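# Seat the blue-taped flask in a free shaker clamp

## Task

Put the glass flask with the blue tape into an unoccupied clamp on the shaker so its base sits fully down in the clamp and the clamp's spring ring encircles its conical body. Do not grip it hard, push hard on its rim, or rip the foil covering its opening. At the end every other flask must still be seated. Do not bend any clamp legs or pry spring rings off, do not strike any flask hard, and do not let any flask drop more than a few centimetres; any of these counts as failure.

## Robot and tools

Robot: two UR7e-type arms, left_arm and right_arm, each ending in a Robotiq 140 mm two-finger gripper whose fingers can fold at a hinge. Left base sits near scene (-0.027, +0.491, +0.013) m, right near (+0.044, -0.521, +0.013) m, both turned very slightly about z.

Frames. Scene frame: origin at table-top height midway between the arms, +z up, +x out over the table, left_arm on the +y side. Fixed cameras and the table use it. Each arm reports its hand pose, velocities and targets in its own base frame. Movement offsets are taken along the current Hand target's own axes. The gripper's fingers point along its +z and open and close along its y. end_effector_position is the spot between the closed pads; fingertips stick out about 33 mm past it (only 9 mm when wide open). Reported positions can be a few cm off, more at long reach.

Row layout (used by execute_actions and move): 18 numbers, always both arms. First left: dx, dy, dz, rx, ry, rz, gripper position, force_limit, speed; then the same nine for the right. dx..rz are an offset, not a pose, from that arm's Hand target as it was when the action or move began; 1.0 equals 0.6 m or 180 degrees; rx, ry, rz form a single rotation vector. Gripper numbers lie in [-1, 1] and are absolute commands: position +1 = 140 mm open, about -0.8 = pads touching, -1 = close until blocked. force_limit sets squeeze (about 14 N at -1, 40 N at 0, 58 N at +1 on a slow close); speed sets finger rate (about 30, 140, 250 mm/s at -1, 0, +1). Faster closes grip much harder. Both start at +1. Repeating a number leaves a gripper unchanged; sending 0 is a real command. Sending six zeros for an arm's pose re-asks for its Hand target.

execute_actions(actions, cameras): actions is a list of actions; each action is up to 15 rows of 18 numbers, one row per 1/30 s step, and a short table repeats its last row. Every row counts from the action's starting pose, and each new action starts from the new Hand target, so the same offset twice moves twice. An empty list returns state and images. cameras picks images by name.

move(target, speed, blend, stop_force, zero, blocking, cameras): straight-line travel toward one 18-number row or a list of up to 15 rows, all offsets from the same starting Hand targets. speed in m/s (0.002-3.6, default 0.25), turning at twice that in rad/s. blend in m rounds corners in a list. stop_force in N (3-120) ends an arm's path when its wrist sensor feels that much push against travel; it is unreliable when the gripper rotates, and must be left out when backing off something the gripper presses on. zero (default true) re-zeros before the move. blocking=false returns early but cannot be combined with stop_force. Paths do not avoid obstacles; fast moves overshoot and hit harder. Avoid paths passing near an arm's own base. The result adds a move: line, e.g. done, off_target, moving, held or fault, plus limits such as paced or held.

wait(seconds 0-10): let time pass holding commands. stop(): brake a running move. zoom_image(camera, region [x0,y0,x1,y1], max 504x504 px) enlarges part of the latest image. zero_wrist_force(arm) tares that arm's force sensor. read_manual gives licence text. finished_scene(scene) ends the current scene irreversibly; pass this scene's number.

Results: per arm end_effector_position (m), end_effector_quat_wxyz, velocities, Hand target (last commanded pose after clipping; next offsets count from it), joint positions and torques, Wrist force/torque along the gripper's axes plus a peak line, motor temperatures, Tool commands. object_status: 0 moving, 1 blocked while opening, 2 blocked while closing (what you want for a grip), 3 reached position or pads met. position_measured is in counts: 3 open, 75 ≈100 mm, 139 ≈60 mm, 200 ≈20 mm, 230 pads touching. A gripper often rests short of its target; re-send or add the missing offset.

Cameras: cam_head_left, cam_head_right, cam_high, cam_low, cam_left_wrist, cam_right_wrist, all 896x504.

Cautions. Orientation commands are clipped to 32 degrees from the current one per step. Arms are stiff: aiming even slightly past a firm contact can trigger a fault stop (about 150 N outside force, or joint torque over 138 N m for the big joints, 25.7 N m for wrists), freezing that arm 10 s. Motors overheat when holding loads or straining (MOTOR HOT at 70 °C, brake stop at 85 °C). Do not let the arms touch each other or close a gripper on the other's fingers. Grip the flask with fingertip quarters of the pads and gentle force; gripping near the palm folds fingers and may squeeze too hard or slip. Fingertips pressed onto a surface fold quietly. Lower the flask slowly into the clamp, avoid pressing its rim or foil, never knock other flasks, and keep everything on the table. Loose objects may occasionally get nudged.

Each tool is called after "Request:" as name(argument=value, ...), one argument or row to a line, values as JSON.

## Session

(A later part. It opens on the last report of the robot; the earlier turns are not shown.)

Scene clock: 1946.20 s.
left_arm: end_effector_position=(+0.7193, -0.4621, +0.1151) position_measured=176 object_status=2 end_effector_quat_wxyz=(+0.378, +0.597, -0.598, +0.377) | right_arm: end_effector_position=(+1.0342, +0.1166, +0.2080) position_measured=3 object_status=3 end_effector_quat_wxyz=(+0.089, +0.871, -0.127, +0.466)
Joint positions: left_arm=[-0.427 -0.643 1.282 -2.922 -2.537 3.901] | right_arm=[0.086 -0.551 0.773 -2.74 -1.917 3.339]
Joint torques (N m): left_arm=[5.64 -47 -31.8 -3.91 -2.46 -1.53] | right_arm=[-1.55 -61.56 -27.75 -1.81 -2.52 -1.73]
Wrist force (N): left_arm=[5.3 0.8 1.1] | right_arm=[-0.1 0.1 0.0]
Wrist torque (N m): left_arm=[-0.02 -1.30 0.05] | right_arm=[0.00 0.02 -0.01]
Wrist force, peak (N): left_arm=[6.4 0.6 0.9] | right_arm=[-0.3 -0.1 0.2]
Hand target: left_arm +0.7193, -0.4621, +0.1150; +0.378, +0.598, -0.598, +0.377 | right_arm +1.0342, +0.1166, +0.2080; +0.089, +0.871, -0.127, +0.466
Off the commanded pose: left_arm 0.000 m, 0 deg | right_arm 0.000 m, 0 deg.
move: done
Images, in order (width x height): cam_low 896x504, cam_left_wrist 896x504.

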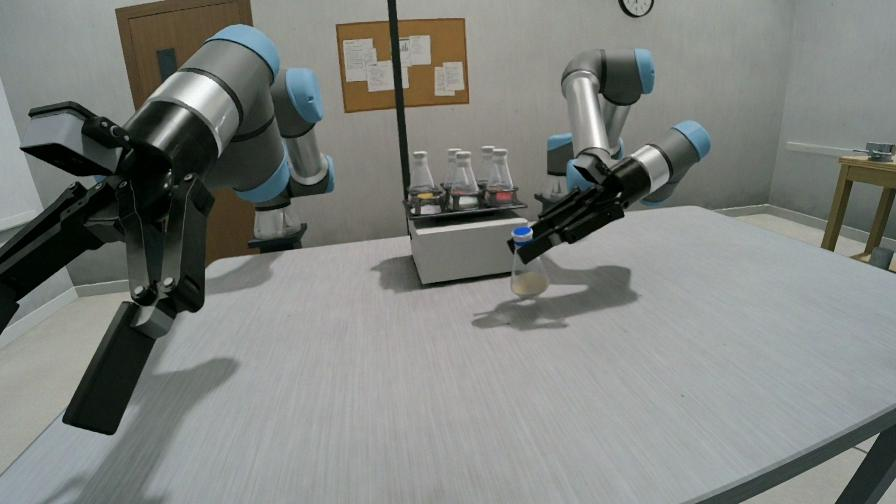

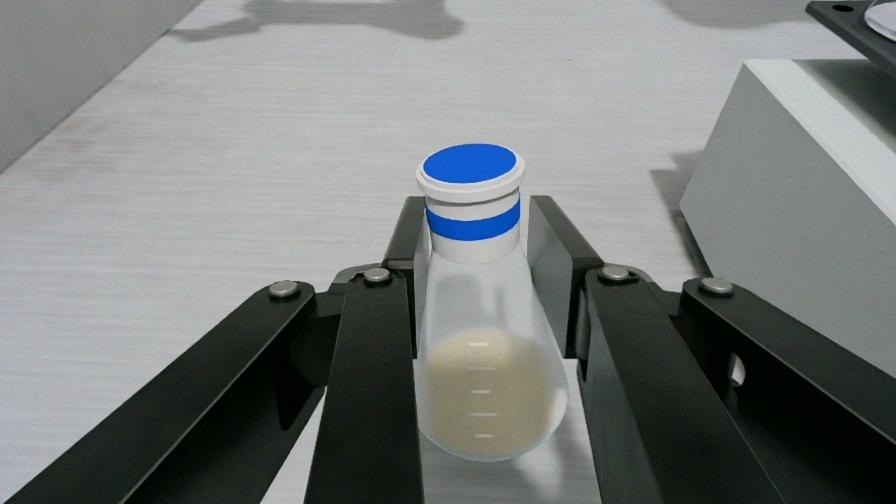

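Request:
move(
  target=[-0.0903,0,0.043,0,0,0,-1,-0.3,-1,0,0,0,0,0,0,1,1,1],
  speed=0.03,
  stop_force=5,
  cameras=["cam_low","cam_left_wrist"],
)

Scene clock: 1954.47 s.
left_arm: end_effector_position=(+0.7193, -0.4620, +0.0786) position_measured=176 object_status=2 end_effector_quat_wxyz=(+0.378, +0.598, -0.598, +0.377) | right_arm: end_effector_position=(+1.0342, +0.1166, +0.2080) position_measured=3 object_status=3 end_effector_quat_wxyz=(+0.089, +0.871, -0.127, +0.466)
Joint positions: left_arm=[-0.427 -0.588 1.283 -2.978 -2.537 3.901] | right_arm=[0.086 -0.551 0.773 -2.74 -1.917 3.339]
Joint torques (N m): left_arm=[1.97 -73.2 -9.47 -6 -2.86 -1.03] | right_arm=[-0.99 -62.05 -27.57 -1.6 -2.76 -1.72]
Wrist force (N): left_arm=[5.9 1.4 0.6] | right_arm=[0.0 0.0 0.0]
Wrist torque (N m): left_arm=[0.12 -1.42 0.05] | right_arm=[0.00 -0.01 -0.01]
Wrist force, peak (N): left_arm=[20.2 2.6 -6.7] | right_arm=[0.2 0.0 0.3]
Hand target: left_arm +0.7193, -0.4620, +0.0786; +0.378, +0.598, -0.598, +0.377 (not the last commanded pose) | right_arm +1.0342, +0.1166, +0.2080; +0.089, +0.871, -0.127, +0.466
Off the commanded pose: left_arm 0.024 m, 0 deg | right_arm 0.000 m, 0 deg.
move: contact (left_arm)
Images, in order (width x height): cam_low 896x504, cam_left_wrist 896x504.

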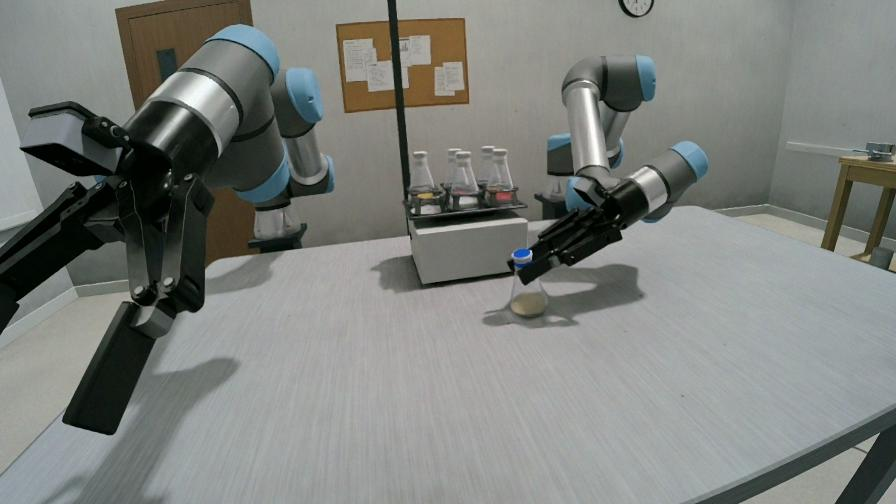

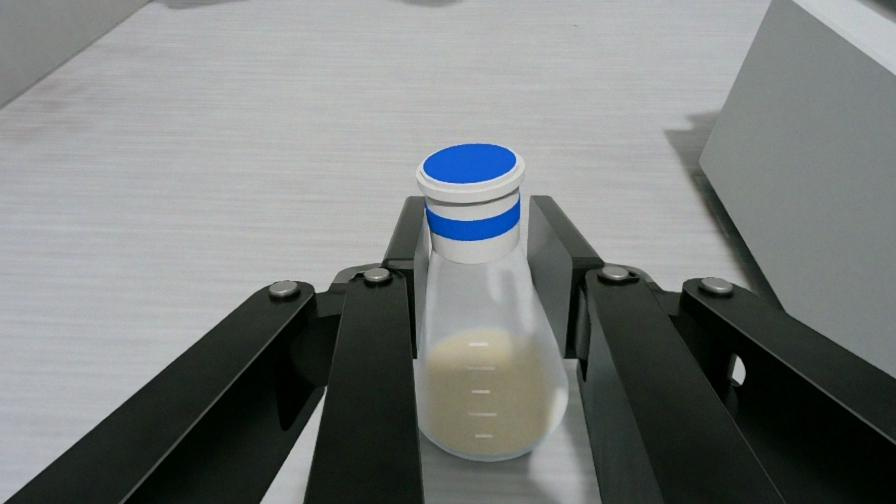

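Request:
move(
  target=[-0.009,0,0.0043,0,0.033,0,-1,-0.3,-1,0,0,0,0,0,0,1,1,1],
  speed=0.03,
)

Request:
move(
  target=[-0.02,0,0.0094,0,0,0,-1,-0.3,-1,0,0,0,0,0,0,1,1,1],
  speed=0.01,
  stop_force=6,
)

Request:
move(
  target=[0,0,0,0,0,0,0.1,-0.02,-1,0,0,0,0,0,0,1,1,1],
  cameras=["cam_left_wrist","cam_low"],
)

Scene clock: 1969.63 s.
left_arm: end_effector_position=(+0.7185, -0.4623, +0.0740) position_measured=176 object_status=2 end_effector_quat_wxyz=(+0.410, +0.575, -0.578, +0.409) end_effector_velocity=(+0.001, +0.000, +0.001) end_effector_angular_velocity=(+0.000, -0.008, -0.001) | right_arm: end_effector_position=(+1.0342, +0.1166, +0.2080) position_measured=3 object_status=3 end_effector_quat_wxyz=(+0.089, +0.871, -0.127, +0.466)
Joint positions: left_arm=[-0.411 -0.503 1.246 -3.161 -2.619 3.797] | right_arm=[0.086 -0.551 0.773 -2.74 -1.917 3.339]
Joint velocities: left_arm=[-0.001 -0.001 -0.001 0 0.002 0.005] | right_arm=[within noise]
Joint torques (N m): left_arm=[-4.87 -28.05 14.76 7.97 8.42 2.31] | right_arm=[-0.3 -62.55 -28.18 -1.46 -2.59 -1.79]
Wrist force (N): left_arm=[58.5 3.2 -22.3] | right_arm=[0.0 -0.1 0.2]
Wrist torque (N m): left_arm=[0.18 -1.64 0.05] | right_arm=[-0.02 0.01 -0.01]
Wrist force, peak (N): left_arm=[60.0 2.5 -23.5] | right_arm=[-0.1 0.0 0.4]
Hand target: left_arm +0.7193, -0.4620, +0.0726; +0.409, +0.577, -0.578, +0.407 | right_arm +1.0342, +0.1166, +0.2080; +0.089, +0.871, -0.127, +0.466
Off the commanded pose: left_arm 0.002 m, 0 deg | right_arm 0.000 m, 0 deg.
move: done

Scene clock: 1972.27 s.
left_arm: end_effector_position=(+0.7152, -0.4645, +0.0735) position_measured=176 object_status=2 end_effector_quat_wxyz=(+0.407, +0.555, -0.584, +0.430) | right_arm: end_effector_position=(+1.0342, +0.1166, +0.2080) position_measured=3 object_status=3 end_effector_quat_wxyz=(+0.089, +0.871, -0.127, +0.466)
Joint positions: left_arm=[-0.413 -0.48 1.243 -3.243 -2.632 3.791] | right_arm=[0.086 -0.551 0.773 -2.74 -1.917 3.339]
Joint torques (N m): left_arm=[0.42 -22.81 16.11 7.97 8.43 2.73] | right_arm=[-0.74 -62.62 -27.43 -1.91 -2.69 -1.85]
Wrist force (N): left_arm=[63.5 4.6 -21.2] | right_arm=[0.0 -0.1 0.2]
Wrist torque (N m): left_arm=[-0.03 -1.54 -0.28] | right_arm=[-0.03 0.01 -0.01]
Wrist force, peak (N): left_arm=[65.9 4.9 -22.1] | right_arm=[-0.4 0.1 0.1]
Hand target: left_arm +0.7192, -0.4633, +0.0594; +0.409, +0.577, -0.578, +0.407 | right_arm +1.0342, +0.1166, +0.2080; +0.089, +0.871, -0.127, +0.466
Off the commanded pose: left_arm 0.015 m, 4 deg | right_arm 0.000 m, 0 deg.
move: off_target (left_arm)

Scene clock: 1973.77 s.
left_arm: end_effector_position=(+0.7192, -0.4633, +0.0594) position_measured=117 object_status=0 end_effector_quat_wxyz=(+0.409, +0.577, -0.578, +0.407) | right_arm: end_effector_position=(+1.0342, +0.1166, +0.2080) position_measured=3 object_status=3 end_effector_quat_wxyz=(+0.089, +0.871, -0.127, +0.466)
Joint positions: left_arm=[-0.413 -0.48 1.239 -3.174 -2.614 3.795] | right_arm=[0.086 -0.551 0.773 -2.74 -1.917 3.339]
Joint torques (N m): left_arm=[-5.99 -73.02 -28.79 -5.16 -1.97 -2.12] | right_arm=[0.32 -62.19 -27.08 -1.67 -2.71 -1.96]
Wrist force (N): left_arm=[4.5 -3.8 0.3] | right_arm=[0.1 0.0 0.1]
Wrist torque (N m): left_arm=[-0.96 -0.96 -0.07] | right_arm=[-0.01 -0.02 -0.01]
Wrist force, peak (N): left_arm=[63.4 4.8 -21.1] | right_arm=[-0.1 0.1 0.4]
Hand target: left_arm +0.7192, -0.4633, +0.0594; +0.409, +0.577, -0.578, +0.407 | right_arm +1.0342, +0.1166, +0.2080; +0.089, +0.871, -0.127, +0.466
Off the commanded pose: left_arm 0.000 m, 0 deg | right_arm 0.000 m, 0 deg.
move: done
Images, in order (width x height): cam_low 896x504, cam_left_wrist 896x504.

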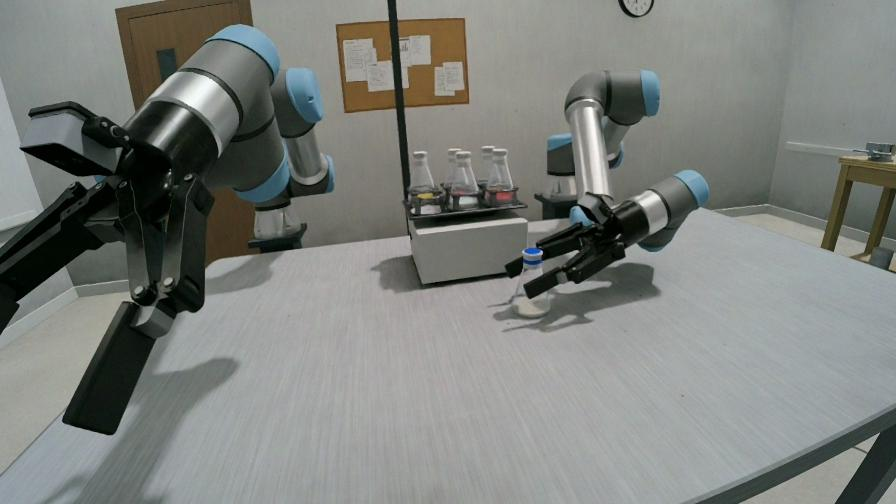

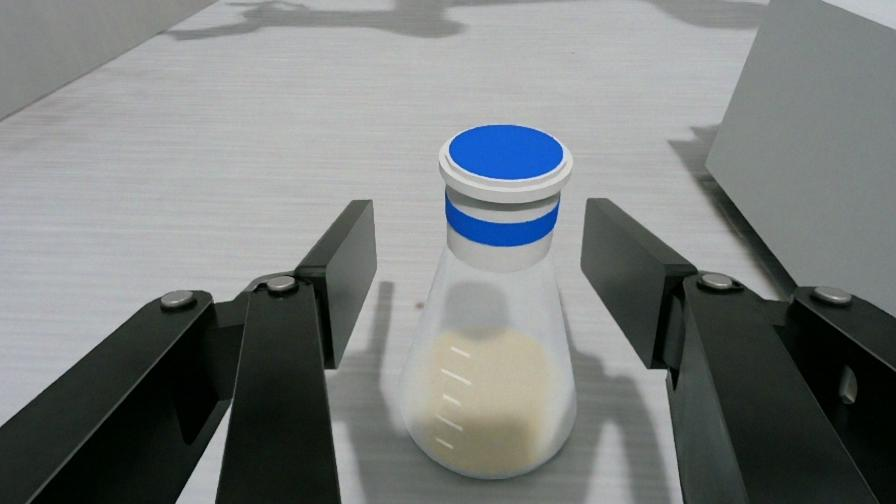

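Request:
move(
  target=[
    [0,0,-0.267,0,0,0,0.1,-0.02,-1,0,0,0,0,0,0,1,1,1],
    [0.227,0.367,-0.877,0,0,0,0.1,-0.02,-1,-0.258,-0.087,-0.66,0.273,0,-0.191,1,1,1],
  ],
  speed=[0.12,0.25],
  cameras=["cam_low","cam_right_wrist"],
)

Scene clock: 2012.20 s.
left_arm: end_effector_position=(+0.5248, -0.0469, +0.3361) position_measured=117 object_status=3 end_effector_quat_wxyz=(+0.407, +0.579, -0.577, +0.408) | right_arm: end_effector_position=(+0.6701, +0.2888, +0.2913) position_measured=3 object_status=3 end_effector_quat_wxyz=(-0.137, +0.834, +0.313, +0.434)
Joint positions: left_arm=[0.207 -1.348 1.572 -1.28 -2.745 5.263] | right_arm=[-0.001 -1.435 1.922 -2.886 -1.046 2.658]
Joint torques (N m): left_arm=[-5.37 -24.93 -11.93 -2.37 -3.48 2.11] | right_arm=[5.88 -24.9 -33.48 -4.32 0.06 0]
Wrist force (N): left_arm=[4.8 -3.4 0.3] | right_arm=[-0.5 0.2 0.3]
Wrist torque (N m): left_arm=[-0.89 -1.02 0.08] | right_arm=[0.07 0.15 -0.14]
Wrist force, peak (N): left_arm=[9.9 5.4 -11.0] | right_arm=[0.9 -0.5 2.3]
Hand target: left_arm +0.5248, -0.0470, +0.3360; +0.407, +0.579, -0.577, +0.408 (not the last commanded pose) | right_arm +0.6700, +0.2889, +0.2913; -0.138, +0.833, +0.313, +0.434 (not the last commanded pose)
Off the commanded pose: left_arm 0.051 m, 0 deg | right_arm 0.017 m, 2 deg.
move: held (left_arm; a check stopped the path), off_target (right_arm; braked when a check withheld steps of left_arm); path passed 1 of 2 targets; limits=held
pose unreachable (left arm): on one or more control steps of this call, first in action 0 (counted from 0), this arm could not follow its commanded pose, so it was not sent that pose on those steps. It may still have moved: this result reports where it is.
cause: moving toward the commanded pose would bring two parts of the arm too close to each other (its gripper and another part of the arm, with joints 4 (wrist 1) to 6 (wrist 3) between them, 3 mm apart when it was first held).
Images, in order (width x height): cam_low 896x504, cam_right_wrist 896x504.

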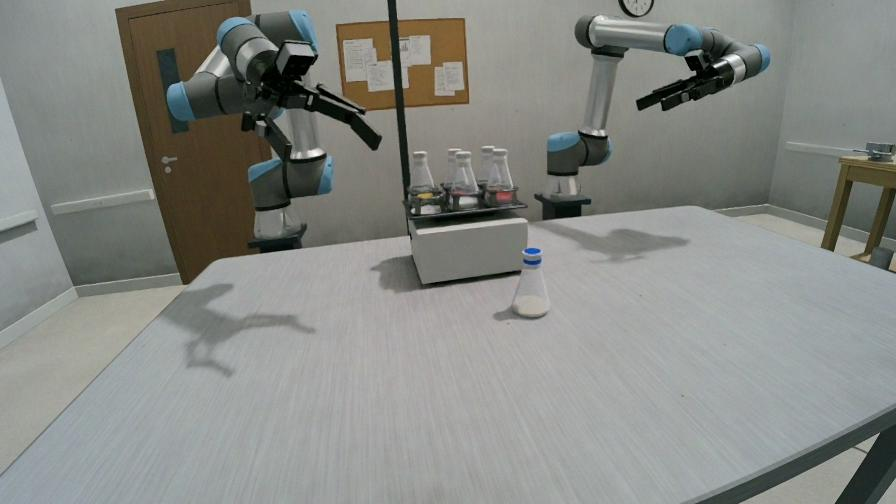

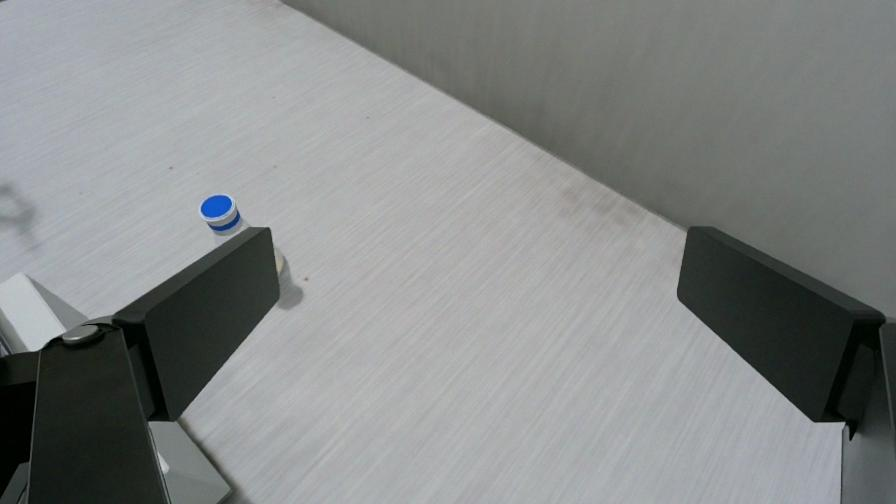

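Request:
move(
  target=[0,0,0,0,0,0,0.1,-0.02,-1,-0.139,-0.117,0.2007,0.2474,0.0626,-0.1306,0.4,-0.02,-1],
  cameras=["cam_low","cam_right_wrist"],
)

Scene clock: 2046.93 s.
left_arm: end_effector_position=(+0.5248, -0.0470, +0.3360) position_measured=117 object_status=3 end_effector_quat_wxyz=(+0.407, +0.579, -0.577, +0.408) | right_arm: end_effector_position=(+0.6662, +0.3695, +0.1503) position_measured=78 object_status=3 end_effector_quat_wxyz=(-0.381, +0.595, +0.597, +0.380)
Joint positions: left_arm=[0.207 -1.348 1.572 -1.28 -2.745 5.263] | right_arm=[-0.069 -0.983 1.577 -2.013 -0.441 1.403]
Joint torques (N m): left_arm=[-5.92 -21.74 -14.29 -0.25 -3.66 2.21] | right_arm=[-7.83 -53.35 -16.29 -0.75 0.34 -2.01]
Wrist force (N): left_arm=[4.7 -3.4 0.6] | right_arm=[0.2 -0.3 0.2]
Wrist torque (N m): left_arm=[-0.87 -1.01 0.07] | right_arm=[-0.07 -0.06 -0.07]
Wrist force, peak (N): left_arm=[5.0 -3.6 0.5] | right_arm=[-0.7 0.3 1.1]
Hand target: left_arm +0.5248, -0.0470, +0.3360; +0.407, +0.579, -0.577, +0.408 | right_arm +0.6662, +0.3695, +0.1504; -0.381, +0.595, +0.597, +0.380
Off the commanded pose: left_arm 0.000 m, 0 deg | right_arm 0.000 m, 0 deg.
move: done
Images, in order (width x height): cam_low 896x504, cam_right_wrist 896x504.

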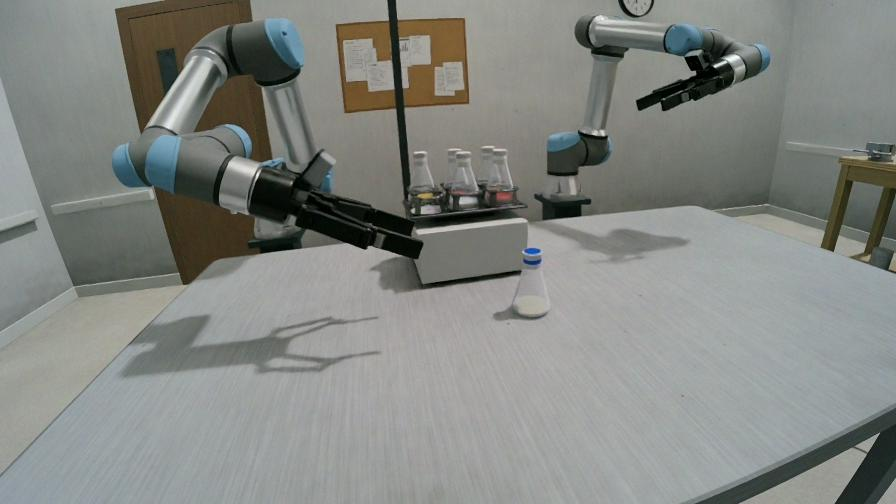

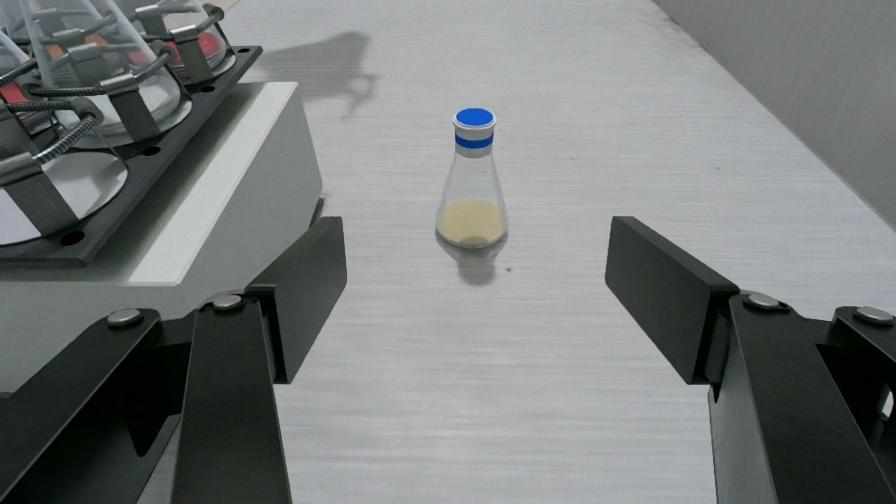

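Request:
move(
  target=[0,0,0,0,0,0,0.1,-0.02,-1,-0.0337,0,0.255,0,0,0,0.4,-0.02,-1],
  speed=0.12,
  cameras=["cam_low","cam_right_wrist"],
)

Scene clock: 2063.27 s.
left_arm: end_effector_position=(+0.5248, -0.0470, +0.3360) position_measured=117 object_status=3 end_effector_quat_wxyz=(+0.407, +0.579, -0.577, +0.408) | right_arm: end_effector_position=(+0.6660, +0.4996, +0.0674) position_measured=78 object_status=3 end_effector_quat_wxyz=(-0.380, +0.595, +0.597, +0.380)
Joint positions: left_arm=[0.207 -1.348 1.572 -1.28 -2.745 5.263] | right_arm=[0.124 -0.742 1.523 -2.608 -0.451 1.853]
Joint torques (N m): left_arm=[-5.8 -21.99 -16.75 -0.43 -3.6 2.25] | right_arm=[-2.97 -55.22 -9.23 -2.58 4.54 -0.79]
Wrist force (N): left_arm=[4.9 -3.2 0.5] | right_arm=[0.0 -0.3 0.3]
Wrist torque (N m): left_arm=[-0.86 -1.04 0.07] | right_arm=[-0.09 0.00 0.05]
Wrist force, peak (N): left_arm=[5.0 -3.5 0.4] | right_arm=[1.3 -0.1 -1.8]
Hand target: left_arm +0.5248, -0.0470, +0.3360; +0.407, +0.579, -0.577, +0.408 | right_arm +0.6659, +0.4997, +0.0675; -0.381, +0.595, +0.597, +0.380
Off the commanded pose: left_arm 0.000 m, 0 deg | right_arm 0.000 m, 0 deg.
move: done
Images, in order (width x height): cam_low 896x504, cam_right_wrist 896x504.

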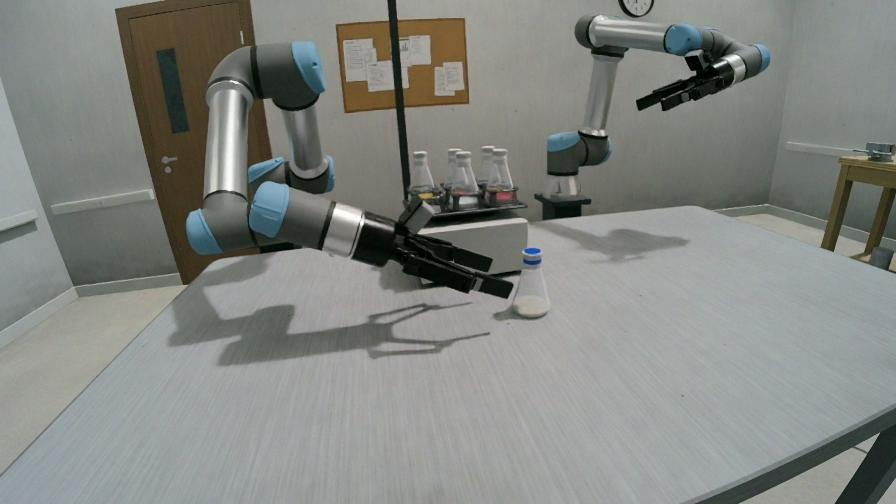

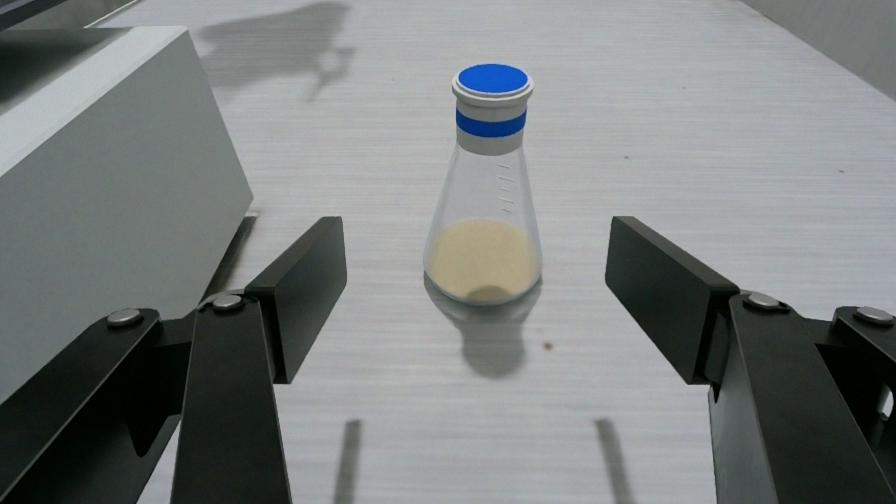

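Request:
move(
  target=[0,0,0,0,0,0,0.1,-0.02,-1,0.0472,0.015,0.1012,0,0,0,0.4,-0.02,-1],
  speed=0.06,
  stop_force=5,
  cameras=["cam_low","cam_right_wrist"],
)

Scene clock: 2076.53 s.
left_arm: end_effector_position=(+0.5248, -0.0470, +0.3360) position_measured=117 object_status=3 end_effector_quat_wxyz=(+0.407, +0.579, -0.577, +0.408) | right_arm: end_effector_position=(+0.6748, +0.5667, +0.0676) position_measured=78 object_status=3 end_effector_quat_wxyz=(-0.381, +0.595, +0.597, +0.380)
Joint positions: left_arm=[0.207 -1.348 1.572 -1.28 -2.745 5.263] | right_arm=[0.216 -0.65 1.382 -2.731 -0.482 2.046]
Joint torques (N m): left_arm=[-5.47 -22.83 -21.16 -0.47 -3.74 2.14] | right_arm=[-7.42 -65.08 -9.74 -0.89 4.59 -0.67]
Wrist force (N): left_arm=[4.9 -3.1 0.5] | right_arm=[0.2 -0.2 0.1]
Wrist torque (N m): left_arm=[-0.83 -1.05 0.08] | right_arm=[-0.06 -0.07 0.04]
Wrist force, peak (N): left_arm=[5.1 -3.4 0.5] | right_arm=[0.8 -0.4 1.1]
Hand target: left_arm +0.5248, -0.0470, +0.3360; +0.407, +0.579, -0.577, +0.408 | right_arm +0.6748, +0.5667, +0.0676; -0.381, +0.595, +0.597, +0.380
Off the commanded pose: left_arm 0.000 m, 0 deg | right_arm 0.000 m, 0 deg.
move: done
Images, in order (width x height): cam_low 896x504, cam_right_wrist 896x504.

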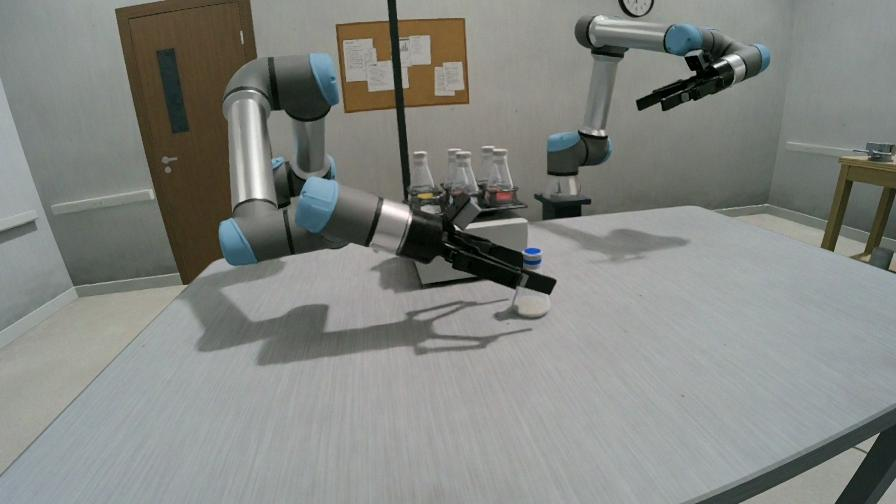

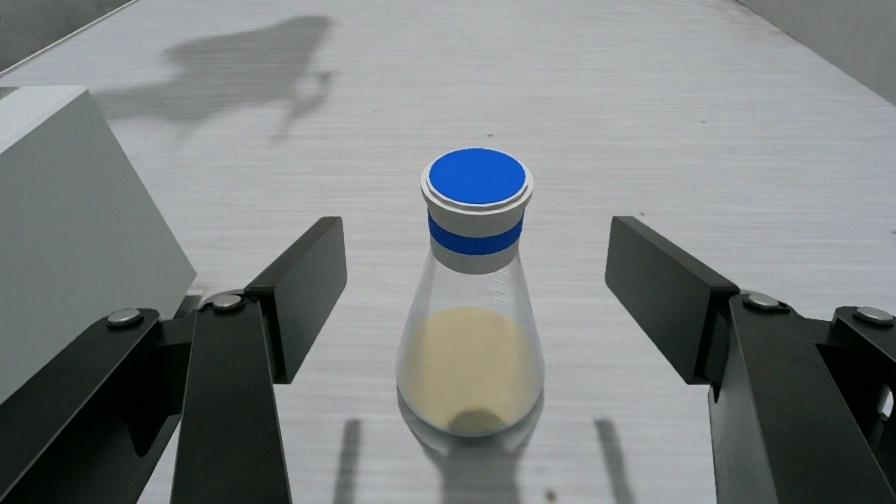

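Request:
move(
  target=[0,0,0,0,0,0,0.1,-0.02,-1,-0.0283,0.003,-0.0015,0,0,0,0.4,-0.02,-1],
  speed=0.05,
  stop_force=5,
)

Request:
move(
  target=[0,0,0,0,0,0,0.1,-0.02,-1,0,0,0,0,0,0,-1,-0.02,-1],
)

Request:
wait(
  seconds=1.5,
  cameras=["cam_low","cam_right_wrist"],
)

Scene clock: 2090.83 s.
left_arm: end_effector_position=(+0.5248, -0.0470, +0.3360) position_measured=117 object_status=3 end_effector_quat_wxyz=(+0.407, +0.579, -0.577, +0.408) | right_arm: end_effector_position=(+0.6766, +0.5587, +0.0525) position_measured=78 object_status=3 end_effector_quat_wxyz=(-0.381, +0.595, +0.597, +0.380)
Joint positions: left_arm=[0.207 -1.348 1.572 -1.28 -2.745 5.263] | right_arm=[0.205 -0.632 1.39 -2.736 -0.477 2.023]
Joint torques (N m): left_arm=[-5.34 -22.77 -23.74 -0.68 -3.64 2.22] | right_arm=[5.79 -63.48 -30.2 -0.94 -0.37 1.95]
Wrist force (N): left_arm=[4.7 -3.3 0.5] | right_arm=[0.1 -0.2 0.0]
Wrist torque (N m): left_arm=[-0.87 -1.01 0.08] | right_arm=[-0.05 -0.07 0.00]
Wrist force, peak (N): left_arm=[5.0 -3.4 0.4] | right_arm=[1.5 -0.2 -0.1]
Hand target: left_arm +0.5248, -0.0470, +0.3360; +0.407, +0.579, -0.577, +0.408 | right_arm +0.6766, +0.5587, +0.0525; -0.381, +0.595, +0.597, +0.380
Off the commanded pose: left_arm 0.000 m, 0 deg | right_arm 0.000 m, 0 deg.
move: done

Scene clock: 2092.77 s.
left_arm: end_effector_position=(+0.5248, -0.0470, +0.3360) position_measured=117 object_status=3 end_effector_quat_wxyz=(+0.407, +0.579, -0.577, +0.408) | right_arm: end_effector_position=(+0.6766, +0.5587, +0.0526) position_measured=156 object_status=0 end_effector_quat_wxyz=(-0.381, +0.595, +0.597, +0.380)
Joint positions: left_arm=[0.207 -1.348 1.572 -1.28 -2.745 5.263] | right_arm=[0.205 -0.632 1.39 -2.736 -0.477 2.023]
Joint torques (N m): left_arm=[-3.95 -21.9 -25.83 -0.4 -3.68 2.31] | right_arm=[4.41 -58.13 -29.43 -1.09 -0.52 1.61]
Wrist force (N): left_arm=[4.9 -3.2 0.4] | right_arm=[4.7 -1.7 -3.9]
Wrist torque (N m): left_arm=[-0.84 -1.04 0.08] | right_arm=[0.06 -0.18 0.11]
Wrist force, peak (N): left_arm=[5.0 -3.4 0.3] | right_arm=[4.9 -1.6 -3.8]
Hand target: left_arm +0.5248, -0.0470, +0.3360; +0.407, +0.579, -0.577, +0.408 | right_arm +0.6766, +0.5587, +0.0525; -0.381, +0.595, +0.597, +0.380
Off the commanded pose: left_arm 0.000 m, 0 deg | right_arm 0.000 m, 0 deg.
move: done

Scene clock: 2094.27 s.
left_arm: end_effector_position=(+0.5248, -0.0470, +0.3360) position_measured=117 object_status=3 end_effector_quat_wxyz=(+0.407, +0.579, -0.577, +0.408) | right_arm: end_effector_position=(+0.6766, +0.5587, +0.0526) position_measured=156 object_status=2 end_effector_quat_wxyz=(-0.381, +0.595, +0.597, +0.380)
Joint positions: left_arm=[0.207 -1.348 1.572 -1.28 -2.745 5.263] | right_arm=[0.205 -0.632 1.39 -2.736 -0.477 2.023]
Joint torques (N m): left_arm=[-4.44 -21.94 -25.86 -0.55 -3.68 2.21] | right_arm=[1.5 -44.23 -21.92 -1.92 -0.47 1.34]
Wrist force (N): left_arm=[4.9 -3.4 0.4] | right_arm=[5.0 -1.6 -3.6]
Wrist torque (N m): left_arm=[-0.89 -1.04 0.08] | right_arm=[0.06 -0.19 0.11]
Wrist force, peak (N): left_arm=[5.0 -3.4 0.7] | right_arm=[5.0 -1.5 -3.9]
Hand target: left_arm +0.5248, -0.0470, +0.3360; +0.407, +0.579, -0.577, +0.408 | right_arm +0.6766, +0.5587, +0.0525; -0.381, +0.595, +0.597, +0.380
Tool commands: left_gripper/position=+0.1 left_gripper/force_limit=-0.02 left_gripper/speed=-1.0 right_gripper/position=-1.0 right_gripper/force_limit=-0.02 right_gripper/speed=-1.0
Off the commanded pose: left_arm 0.000 m, 0 deg | right_arm 0.000 m, 0 deg.
wait: 1.50 s; at rest by 0.17 s
Images, in order (width x height): cam_low 896x504, cam_right_wrist 896x504.

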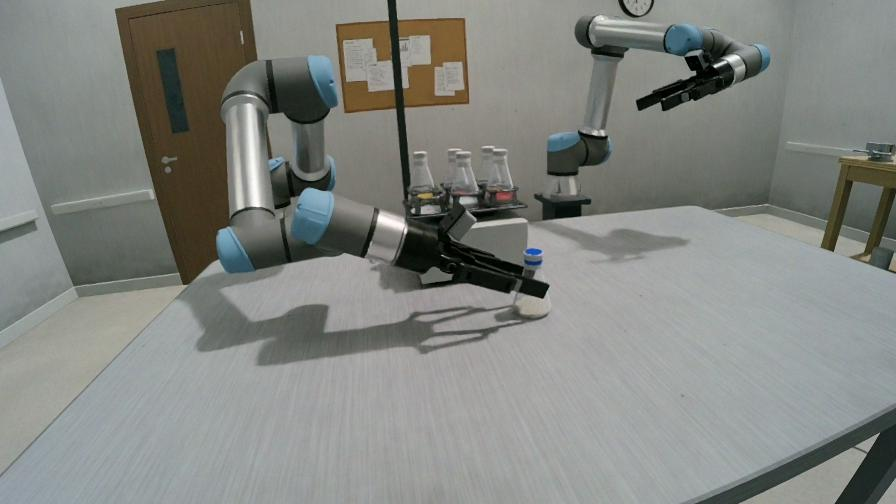

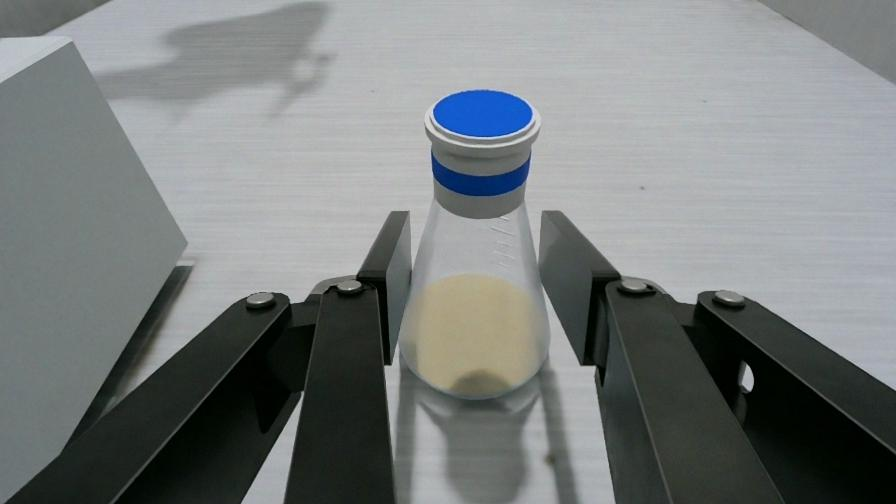

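Request:
move(
  target=[
    [0,0,0,0,0,0,0.1,-0.02,-1,0.48,0,-0.224,0,0,0,-1,-0.02,-1],
    [0,0,0,0,0,0,0.1,-0.02,-1,0.377,-0.358,-0.445,0,0,0,-1,-0.02,-1],
  ],
  speed=0.2,
  blend=0.03,
  cameras=["cam_low","cam_high","cam_right_wrist"],
)

Scene clock: 2126.33 s.
left_arm: end_effector_position=(+0.5248, -0.0470, +0.3360) position_measured=117 object_status=3 end_effector_quat_wxyz=(+0.407, +0.579, -0.577, +0.408) | right_arm: end_effector_position=(+0.4622, +0.4115, +0.3703) position_measured=156 object_status=2 end_effector_quat_wxyz=(-0.381, +0.595, +0.597, +0.380)
Joint positions: left_arm=[0.207 -1.348 1.572 -1.28 -2.745 5.263] | right_arm=[-0.008 -1.621 1.835 -1.762 -0.435 1.546]
Joint torques (N m): left_arm=[-3.81 -22.59 -31.67 -0.89 -3.87 2.26] | right_arm=[1.68 -31.69 -15.09 -2.27 1.07 0.34]
Wrist force (N): left_arm=[4.9 -3.4 0.5] | right_arm=[-0.7 -0.3 0.7]
Wrist torque (N m): left_arm=[-0.88 -1.03 0.08] | right_arm=[-0.06 -0.02 -0.06]
Wrist force, peak (N): left_arm=[5.1 -3.5 0.4] | right_arm=[5.0 -1.5 -3.9]
Hand target: left_arm +0.5248, -0.0470, +0.3360; +0.407, +0.579, -0.577, +0.408 | right_arm +0.4620, +0.4115, +0.3702; -0.381, +0.595, +0.597, +0.380
Off the commanded pose: left_arm 0.000 m, 0 deg | right_arm 0.000 m, 0 deg.
move: done
Images, in order (width x height): cam_high 896x504, cam_low 896x504, cam_right_wrist 896x504.

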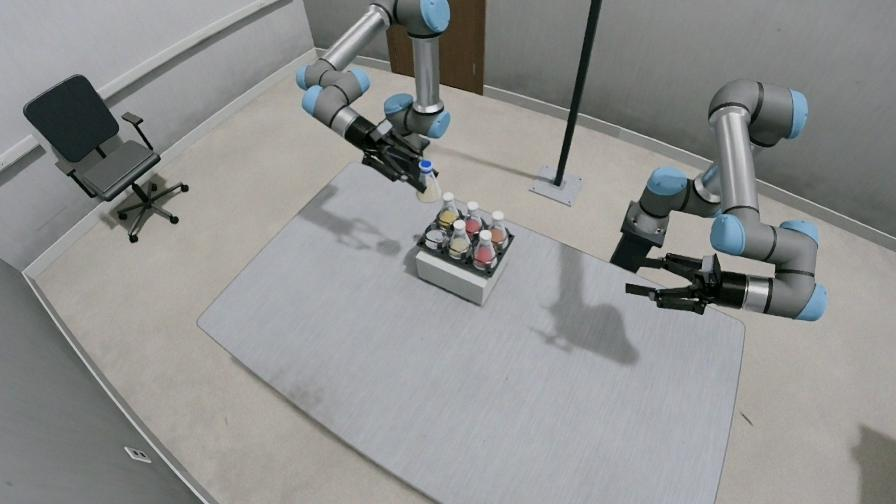

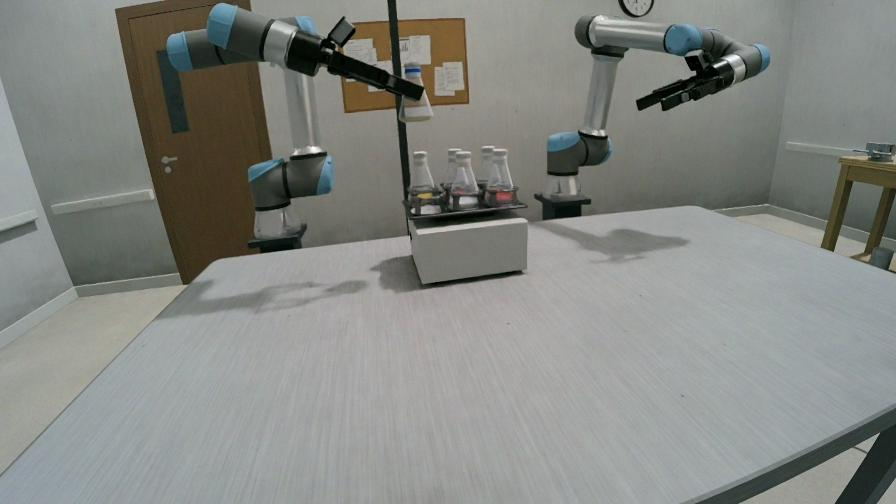

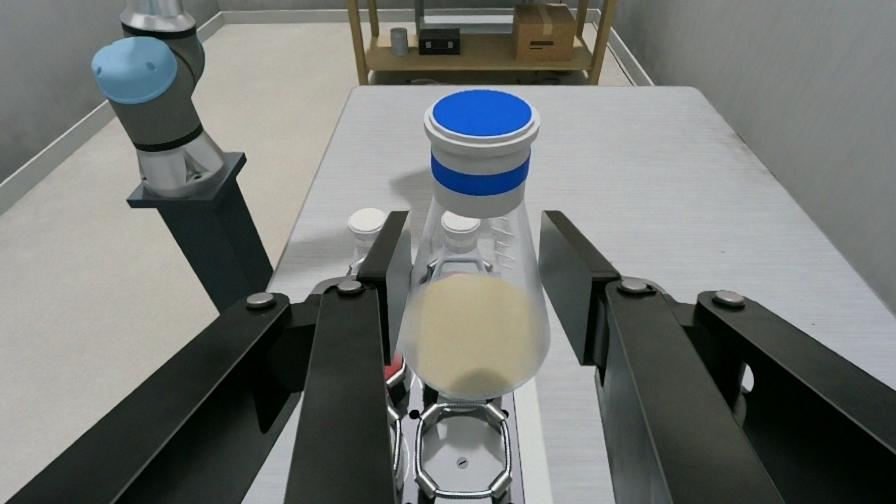

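Request:
move(
  target=[0,0,0,0,0,0,0.1,-0.02,-1,-0.172,-0.0017,0.073,0,0,0,-1,-0.02,-1],
  speed=0.1,
  stop_force=8,
  cameras=["cam_low","cam_right_wrist"],
)

Request:
zoom_image(
  camera="cam_low",
  region=[380, 110, 540, 230],
)

Scene clock: 2144.73 s.
left_arm: end_effector_position=(+0.5248, -0.0470, +0.3360) position_measured=117 object_status=3 end_effector_quat_wxyz=(+0.407, +0.579, -0.577, +0.408) | right_arm: end_effector_position=(+0.4611, +0.4077, +0.2581) position_measured=156 object_status=2 end_effector_quat_wxyz=(-0.381, +0.595, +0.597, +0.380)
Joint positions: left_arm=[0.207 -1.348 1.572 -1.28 -2.745 5.263] | right_arm=[-0.017 -1.526 2.043 -2.047 -0.436 1.526]
Joint torques (N m): left_arm=[-3.56 -22.7 -34.2 -1.1 -3.78 2.3] | right_arm=[7.23 -34.59 -34.43 -4.61 4.94 -1.86]
Wrist force (N): left_arm=[4.8 -3.4 0.4] | right_arm=[-0.9 -0.6 0.5]
Wrist torque (N m): left_arm=[-0.89 -1.03 0.07] | right_arm=[-0.10 0.04 -0.09]
Wrist force, peak (N): left_arm=[5.1 -3.6 0.6] | right_arm=[-2.6 -0.6 1.2]
Hand target: left_arm +0.5248, -0.0470, +0.3360; +0.407, +0.579, -0.577, +0.408 | right_arm +0.4611, +0.4077, +0.2581; -0.381, +0.595, +0.597, +0.380
Off the commanded pose: left_arm 0.000 m, 0 deg | right_arm 0.000 m, 0 deg.
move: done
Images, in order (width x height): cam_low 896x504, cam_right_wrist 896x504.

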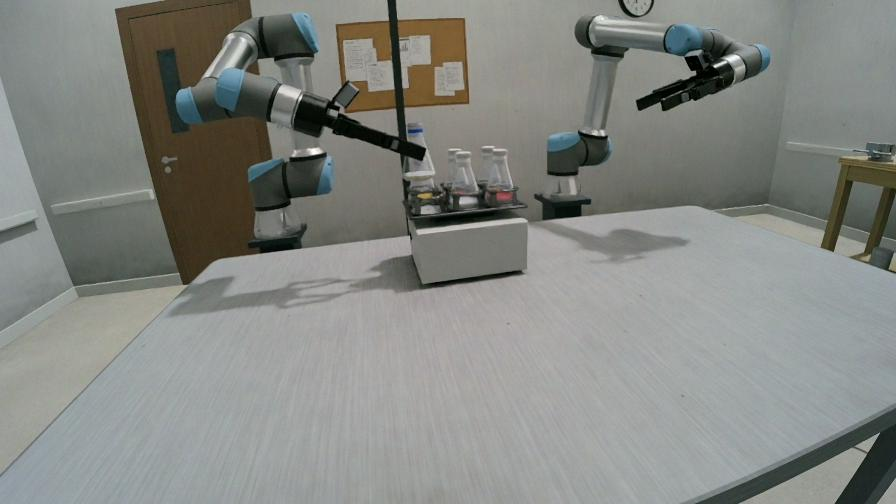

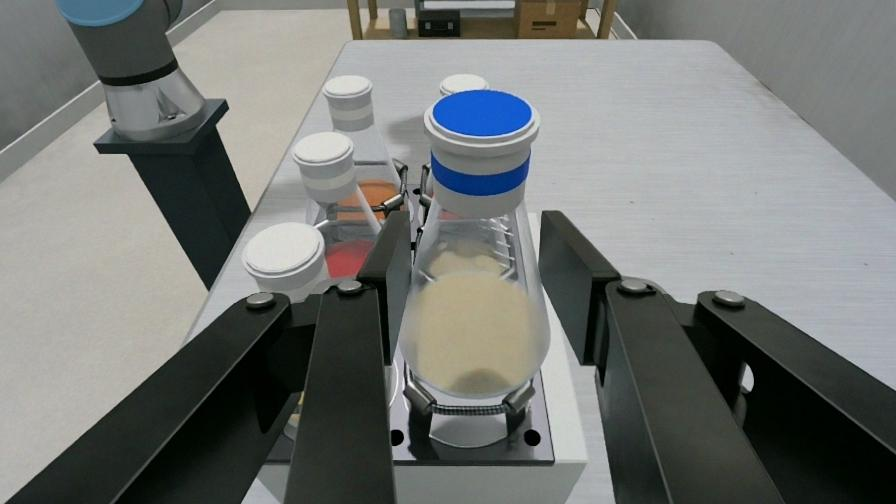

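Scaled by 3.150 from the camera's 896x504 image, which has a finer 1280x720 frame.

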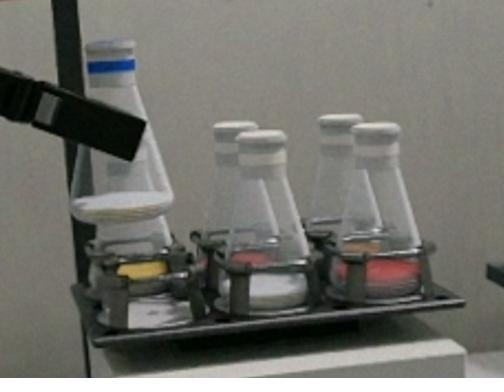

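Request:
move(
  target=[0,0,0,0,0,0,0.1,-0.02,-1,0.0014,-0.0067,0.003,0,0,0,-1,-0.02,-1],
  speed=0.05,
)

Request:
move(
  target=[0,0,0,0,0,0,0.1,-0.02,-1,-0.0604,0,0.0282,0,0,0,-1,-0.02,-1],
  speed=0.02,
  stop_force=6,
  cameras=["cam_low","cam_right_wrist"],
)

Request:
zoom_image(
  camera="cam_low",
  region=[380, 110, 540, 230],
)

Scene clock: 2160.17 s.
left_arm: end_effector_position=(+0.5248, -0.0470, +0.3360) position_measured=117 object_status=3 end_effector_quat_wxyz=(+0.407, +0.579, -0.577, +0.408) | right_arm: end_effector_position=(+0.4570, +0.4097, +0.2582) position_measured=156 object_status=2 end_effector_quat_wxyz=(-0.381, +0.595, +0.597, +0.380)
Joint positions: left_arm=[0.207 -1.348 1.572 -1.28 -2.745 5.263] | right_arm=[-0.012 -1.533 2.053 -2.059 -0.436 1.536]
Joint torques (N m): left_arm=[-4.17 -22.52 -33.53 -1.19 -3.73 2.38] | right_arm=[0.98 -24.83 -23.47 -2.97 4.71 0.14]
Wrist force (N): left_arm=[4.7 -3.5 0.5] | right_arm=[-0.9 -0.5 0.5]
Wrist torque (N m): left_arm=[-0.90 -0.99 0.08] | right_arm=[-0.08 0.06 -0.09]
Wrist force, peak (N): left_arm=[4.9 -3.6 0.6] | right_arm=[-1.3 -0.5 0.5]
Hand target: left_arm +0.5248, -0.0470, +0.3360; +0.407, +0.579, -0.577, +0.408 | right_arm +0.4570, +0.4097, +0.2581; -0.381, +0.595, +0.597, +0.380
Off the commanded pose: left_arm 0.000 m, 0 deg | right_arm 0.000 m, 0 deg.
move: done

Scene clock: 2162.83 s.
left_arm: end_effector_position=(+0.5248, -0.0470, +0.3360) position_measured=117 object_status=3 end_effector_quat_wxyz=(+0.407, +0.579, -0.577, +0.408) | right_arm: end_effector_position=(+0.4571, +0.4097, +0.2259) position_measured=156 object_status=2 end_effector_quat_wxyz=(-0.381, +0.595, +0.597, +0.380)
Joint positions: left_arm=[0.207 -1.348 1.572 -1.28 -2.745 5.263] | right_arm=[-0.012 -1.487 2.1 -2.153 -0.436 1.536]
Joint torques (N m): left_arm=[-2.05 -22.57 -33.27 -1.14 -3.52 2.28] | right_arm=[-0.01 -34.89 -32.32 -4.57 -0.65 -1.55]
Wrist force (N): left_arm=[4.8 -3.3 0.5] | right_arm=[1.3 0.1 0.3]
Wrist torque (N m): left_arm=[-0.87 -1.03 0.08] | right_arm=[-0.07 -0.02 -0.09]
Wrist force, peak (N): left_arm=[5.0 -3.4 0.6] | right_arm=[10.7 -2.2 0.3]
Hand target: left_arm +0.5248, -0.0470, +0.3360; +0.407, +0.579, -0.577, +0.408 | right_arm +0.4571, +0.4097, +0.2259; -0.381, +0.595, +0.597, +0.380 (not the last commanded pose)
Off the commanded pose: left_arm 0.000 m, 0 deg | right_arm 0.008 m, 0 deg.
move: contact (right_arm)
Images, in order (width x height): cam_low 896x504, cam_right_wrist 896x504.

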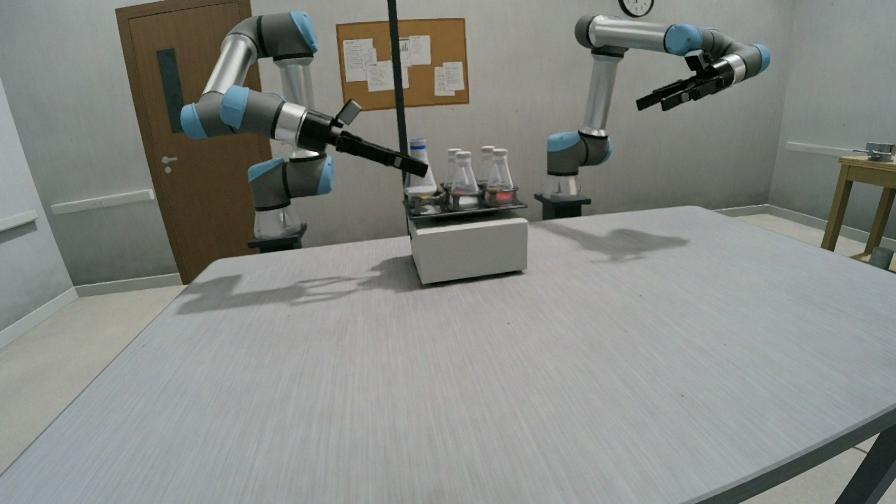

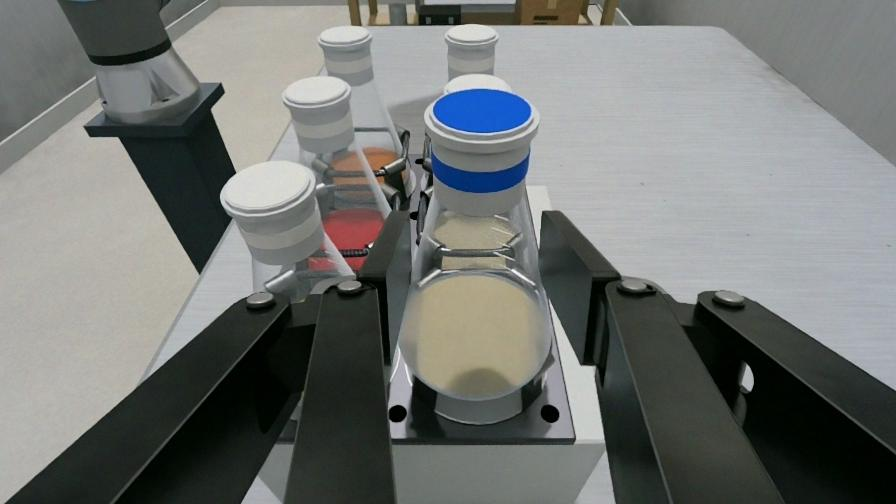

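Scaled by 3.150 from the camera's 896x504 image, which has a finer 1280x720 frame.

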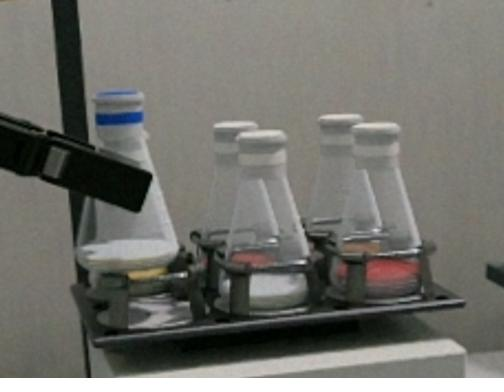

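Request:
zoom_image(
  camera="cam_low",
  region=[395, 170, 465, 220],
)

Scaled by 7.200 from the camera's 896x504 image, which has a finer 1280x720 frame.

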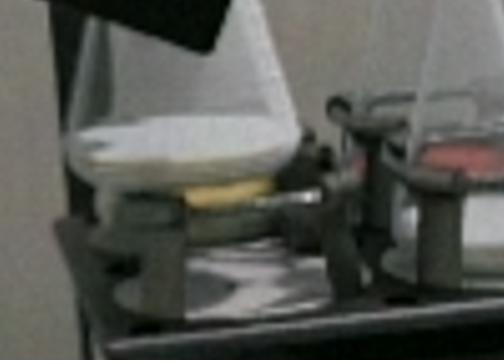

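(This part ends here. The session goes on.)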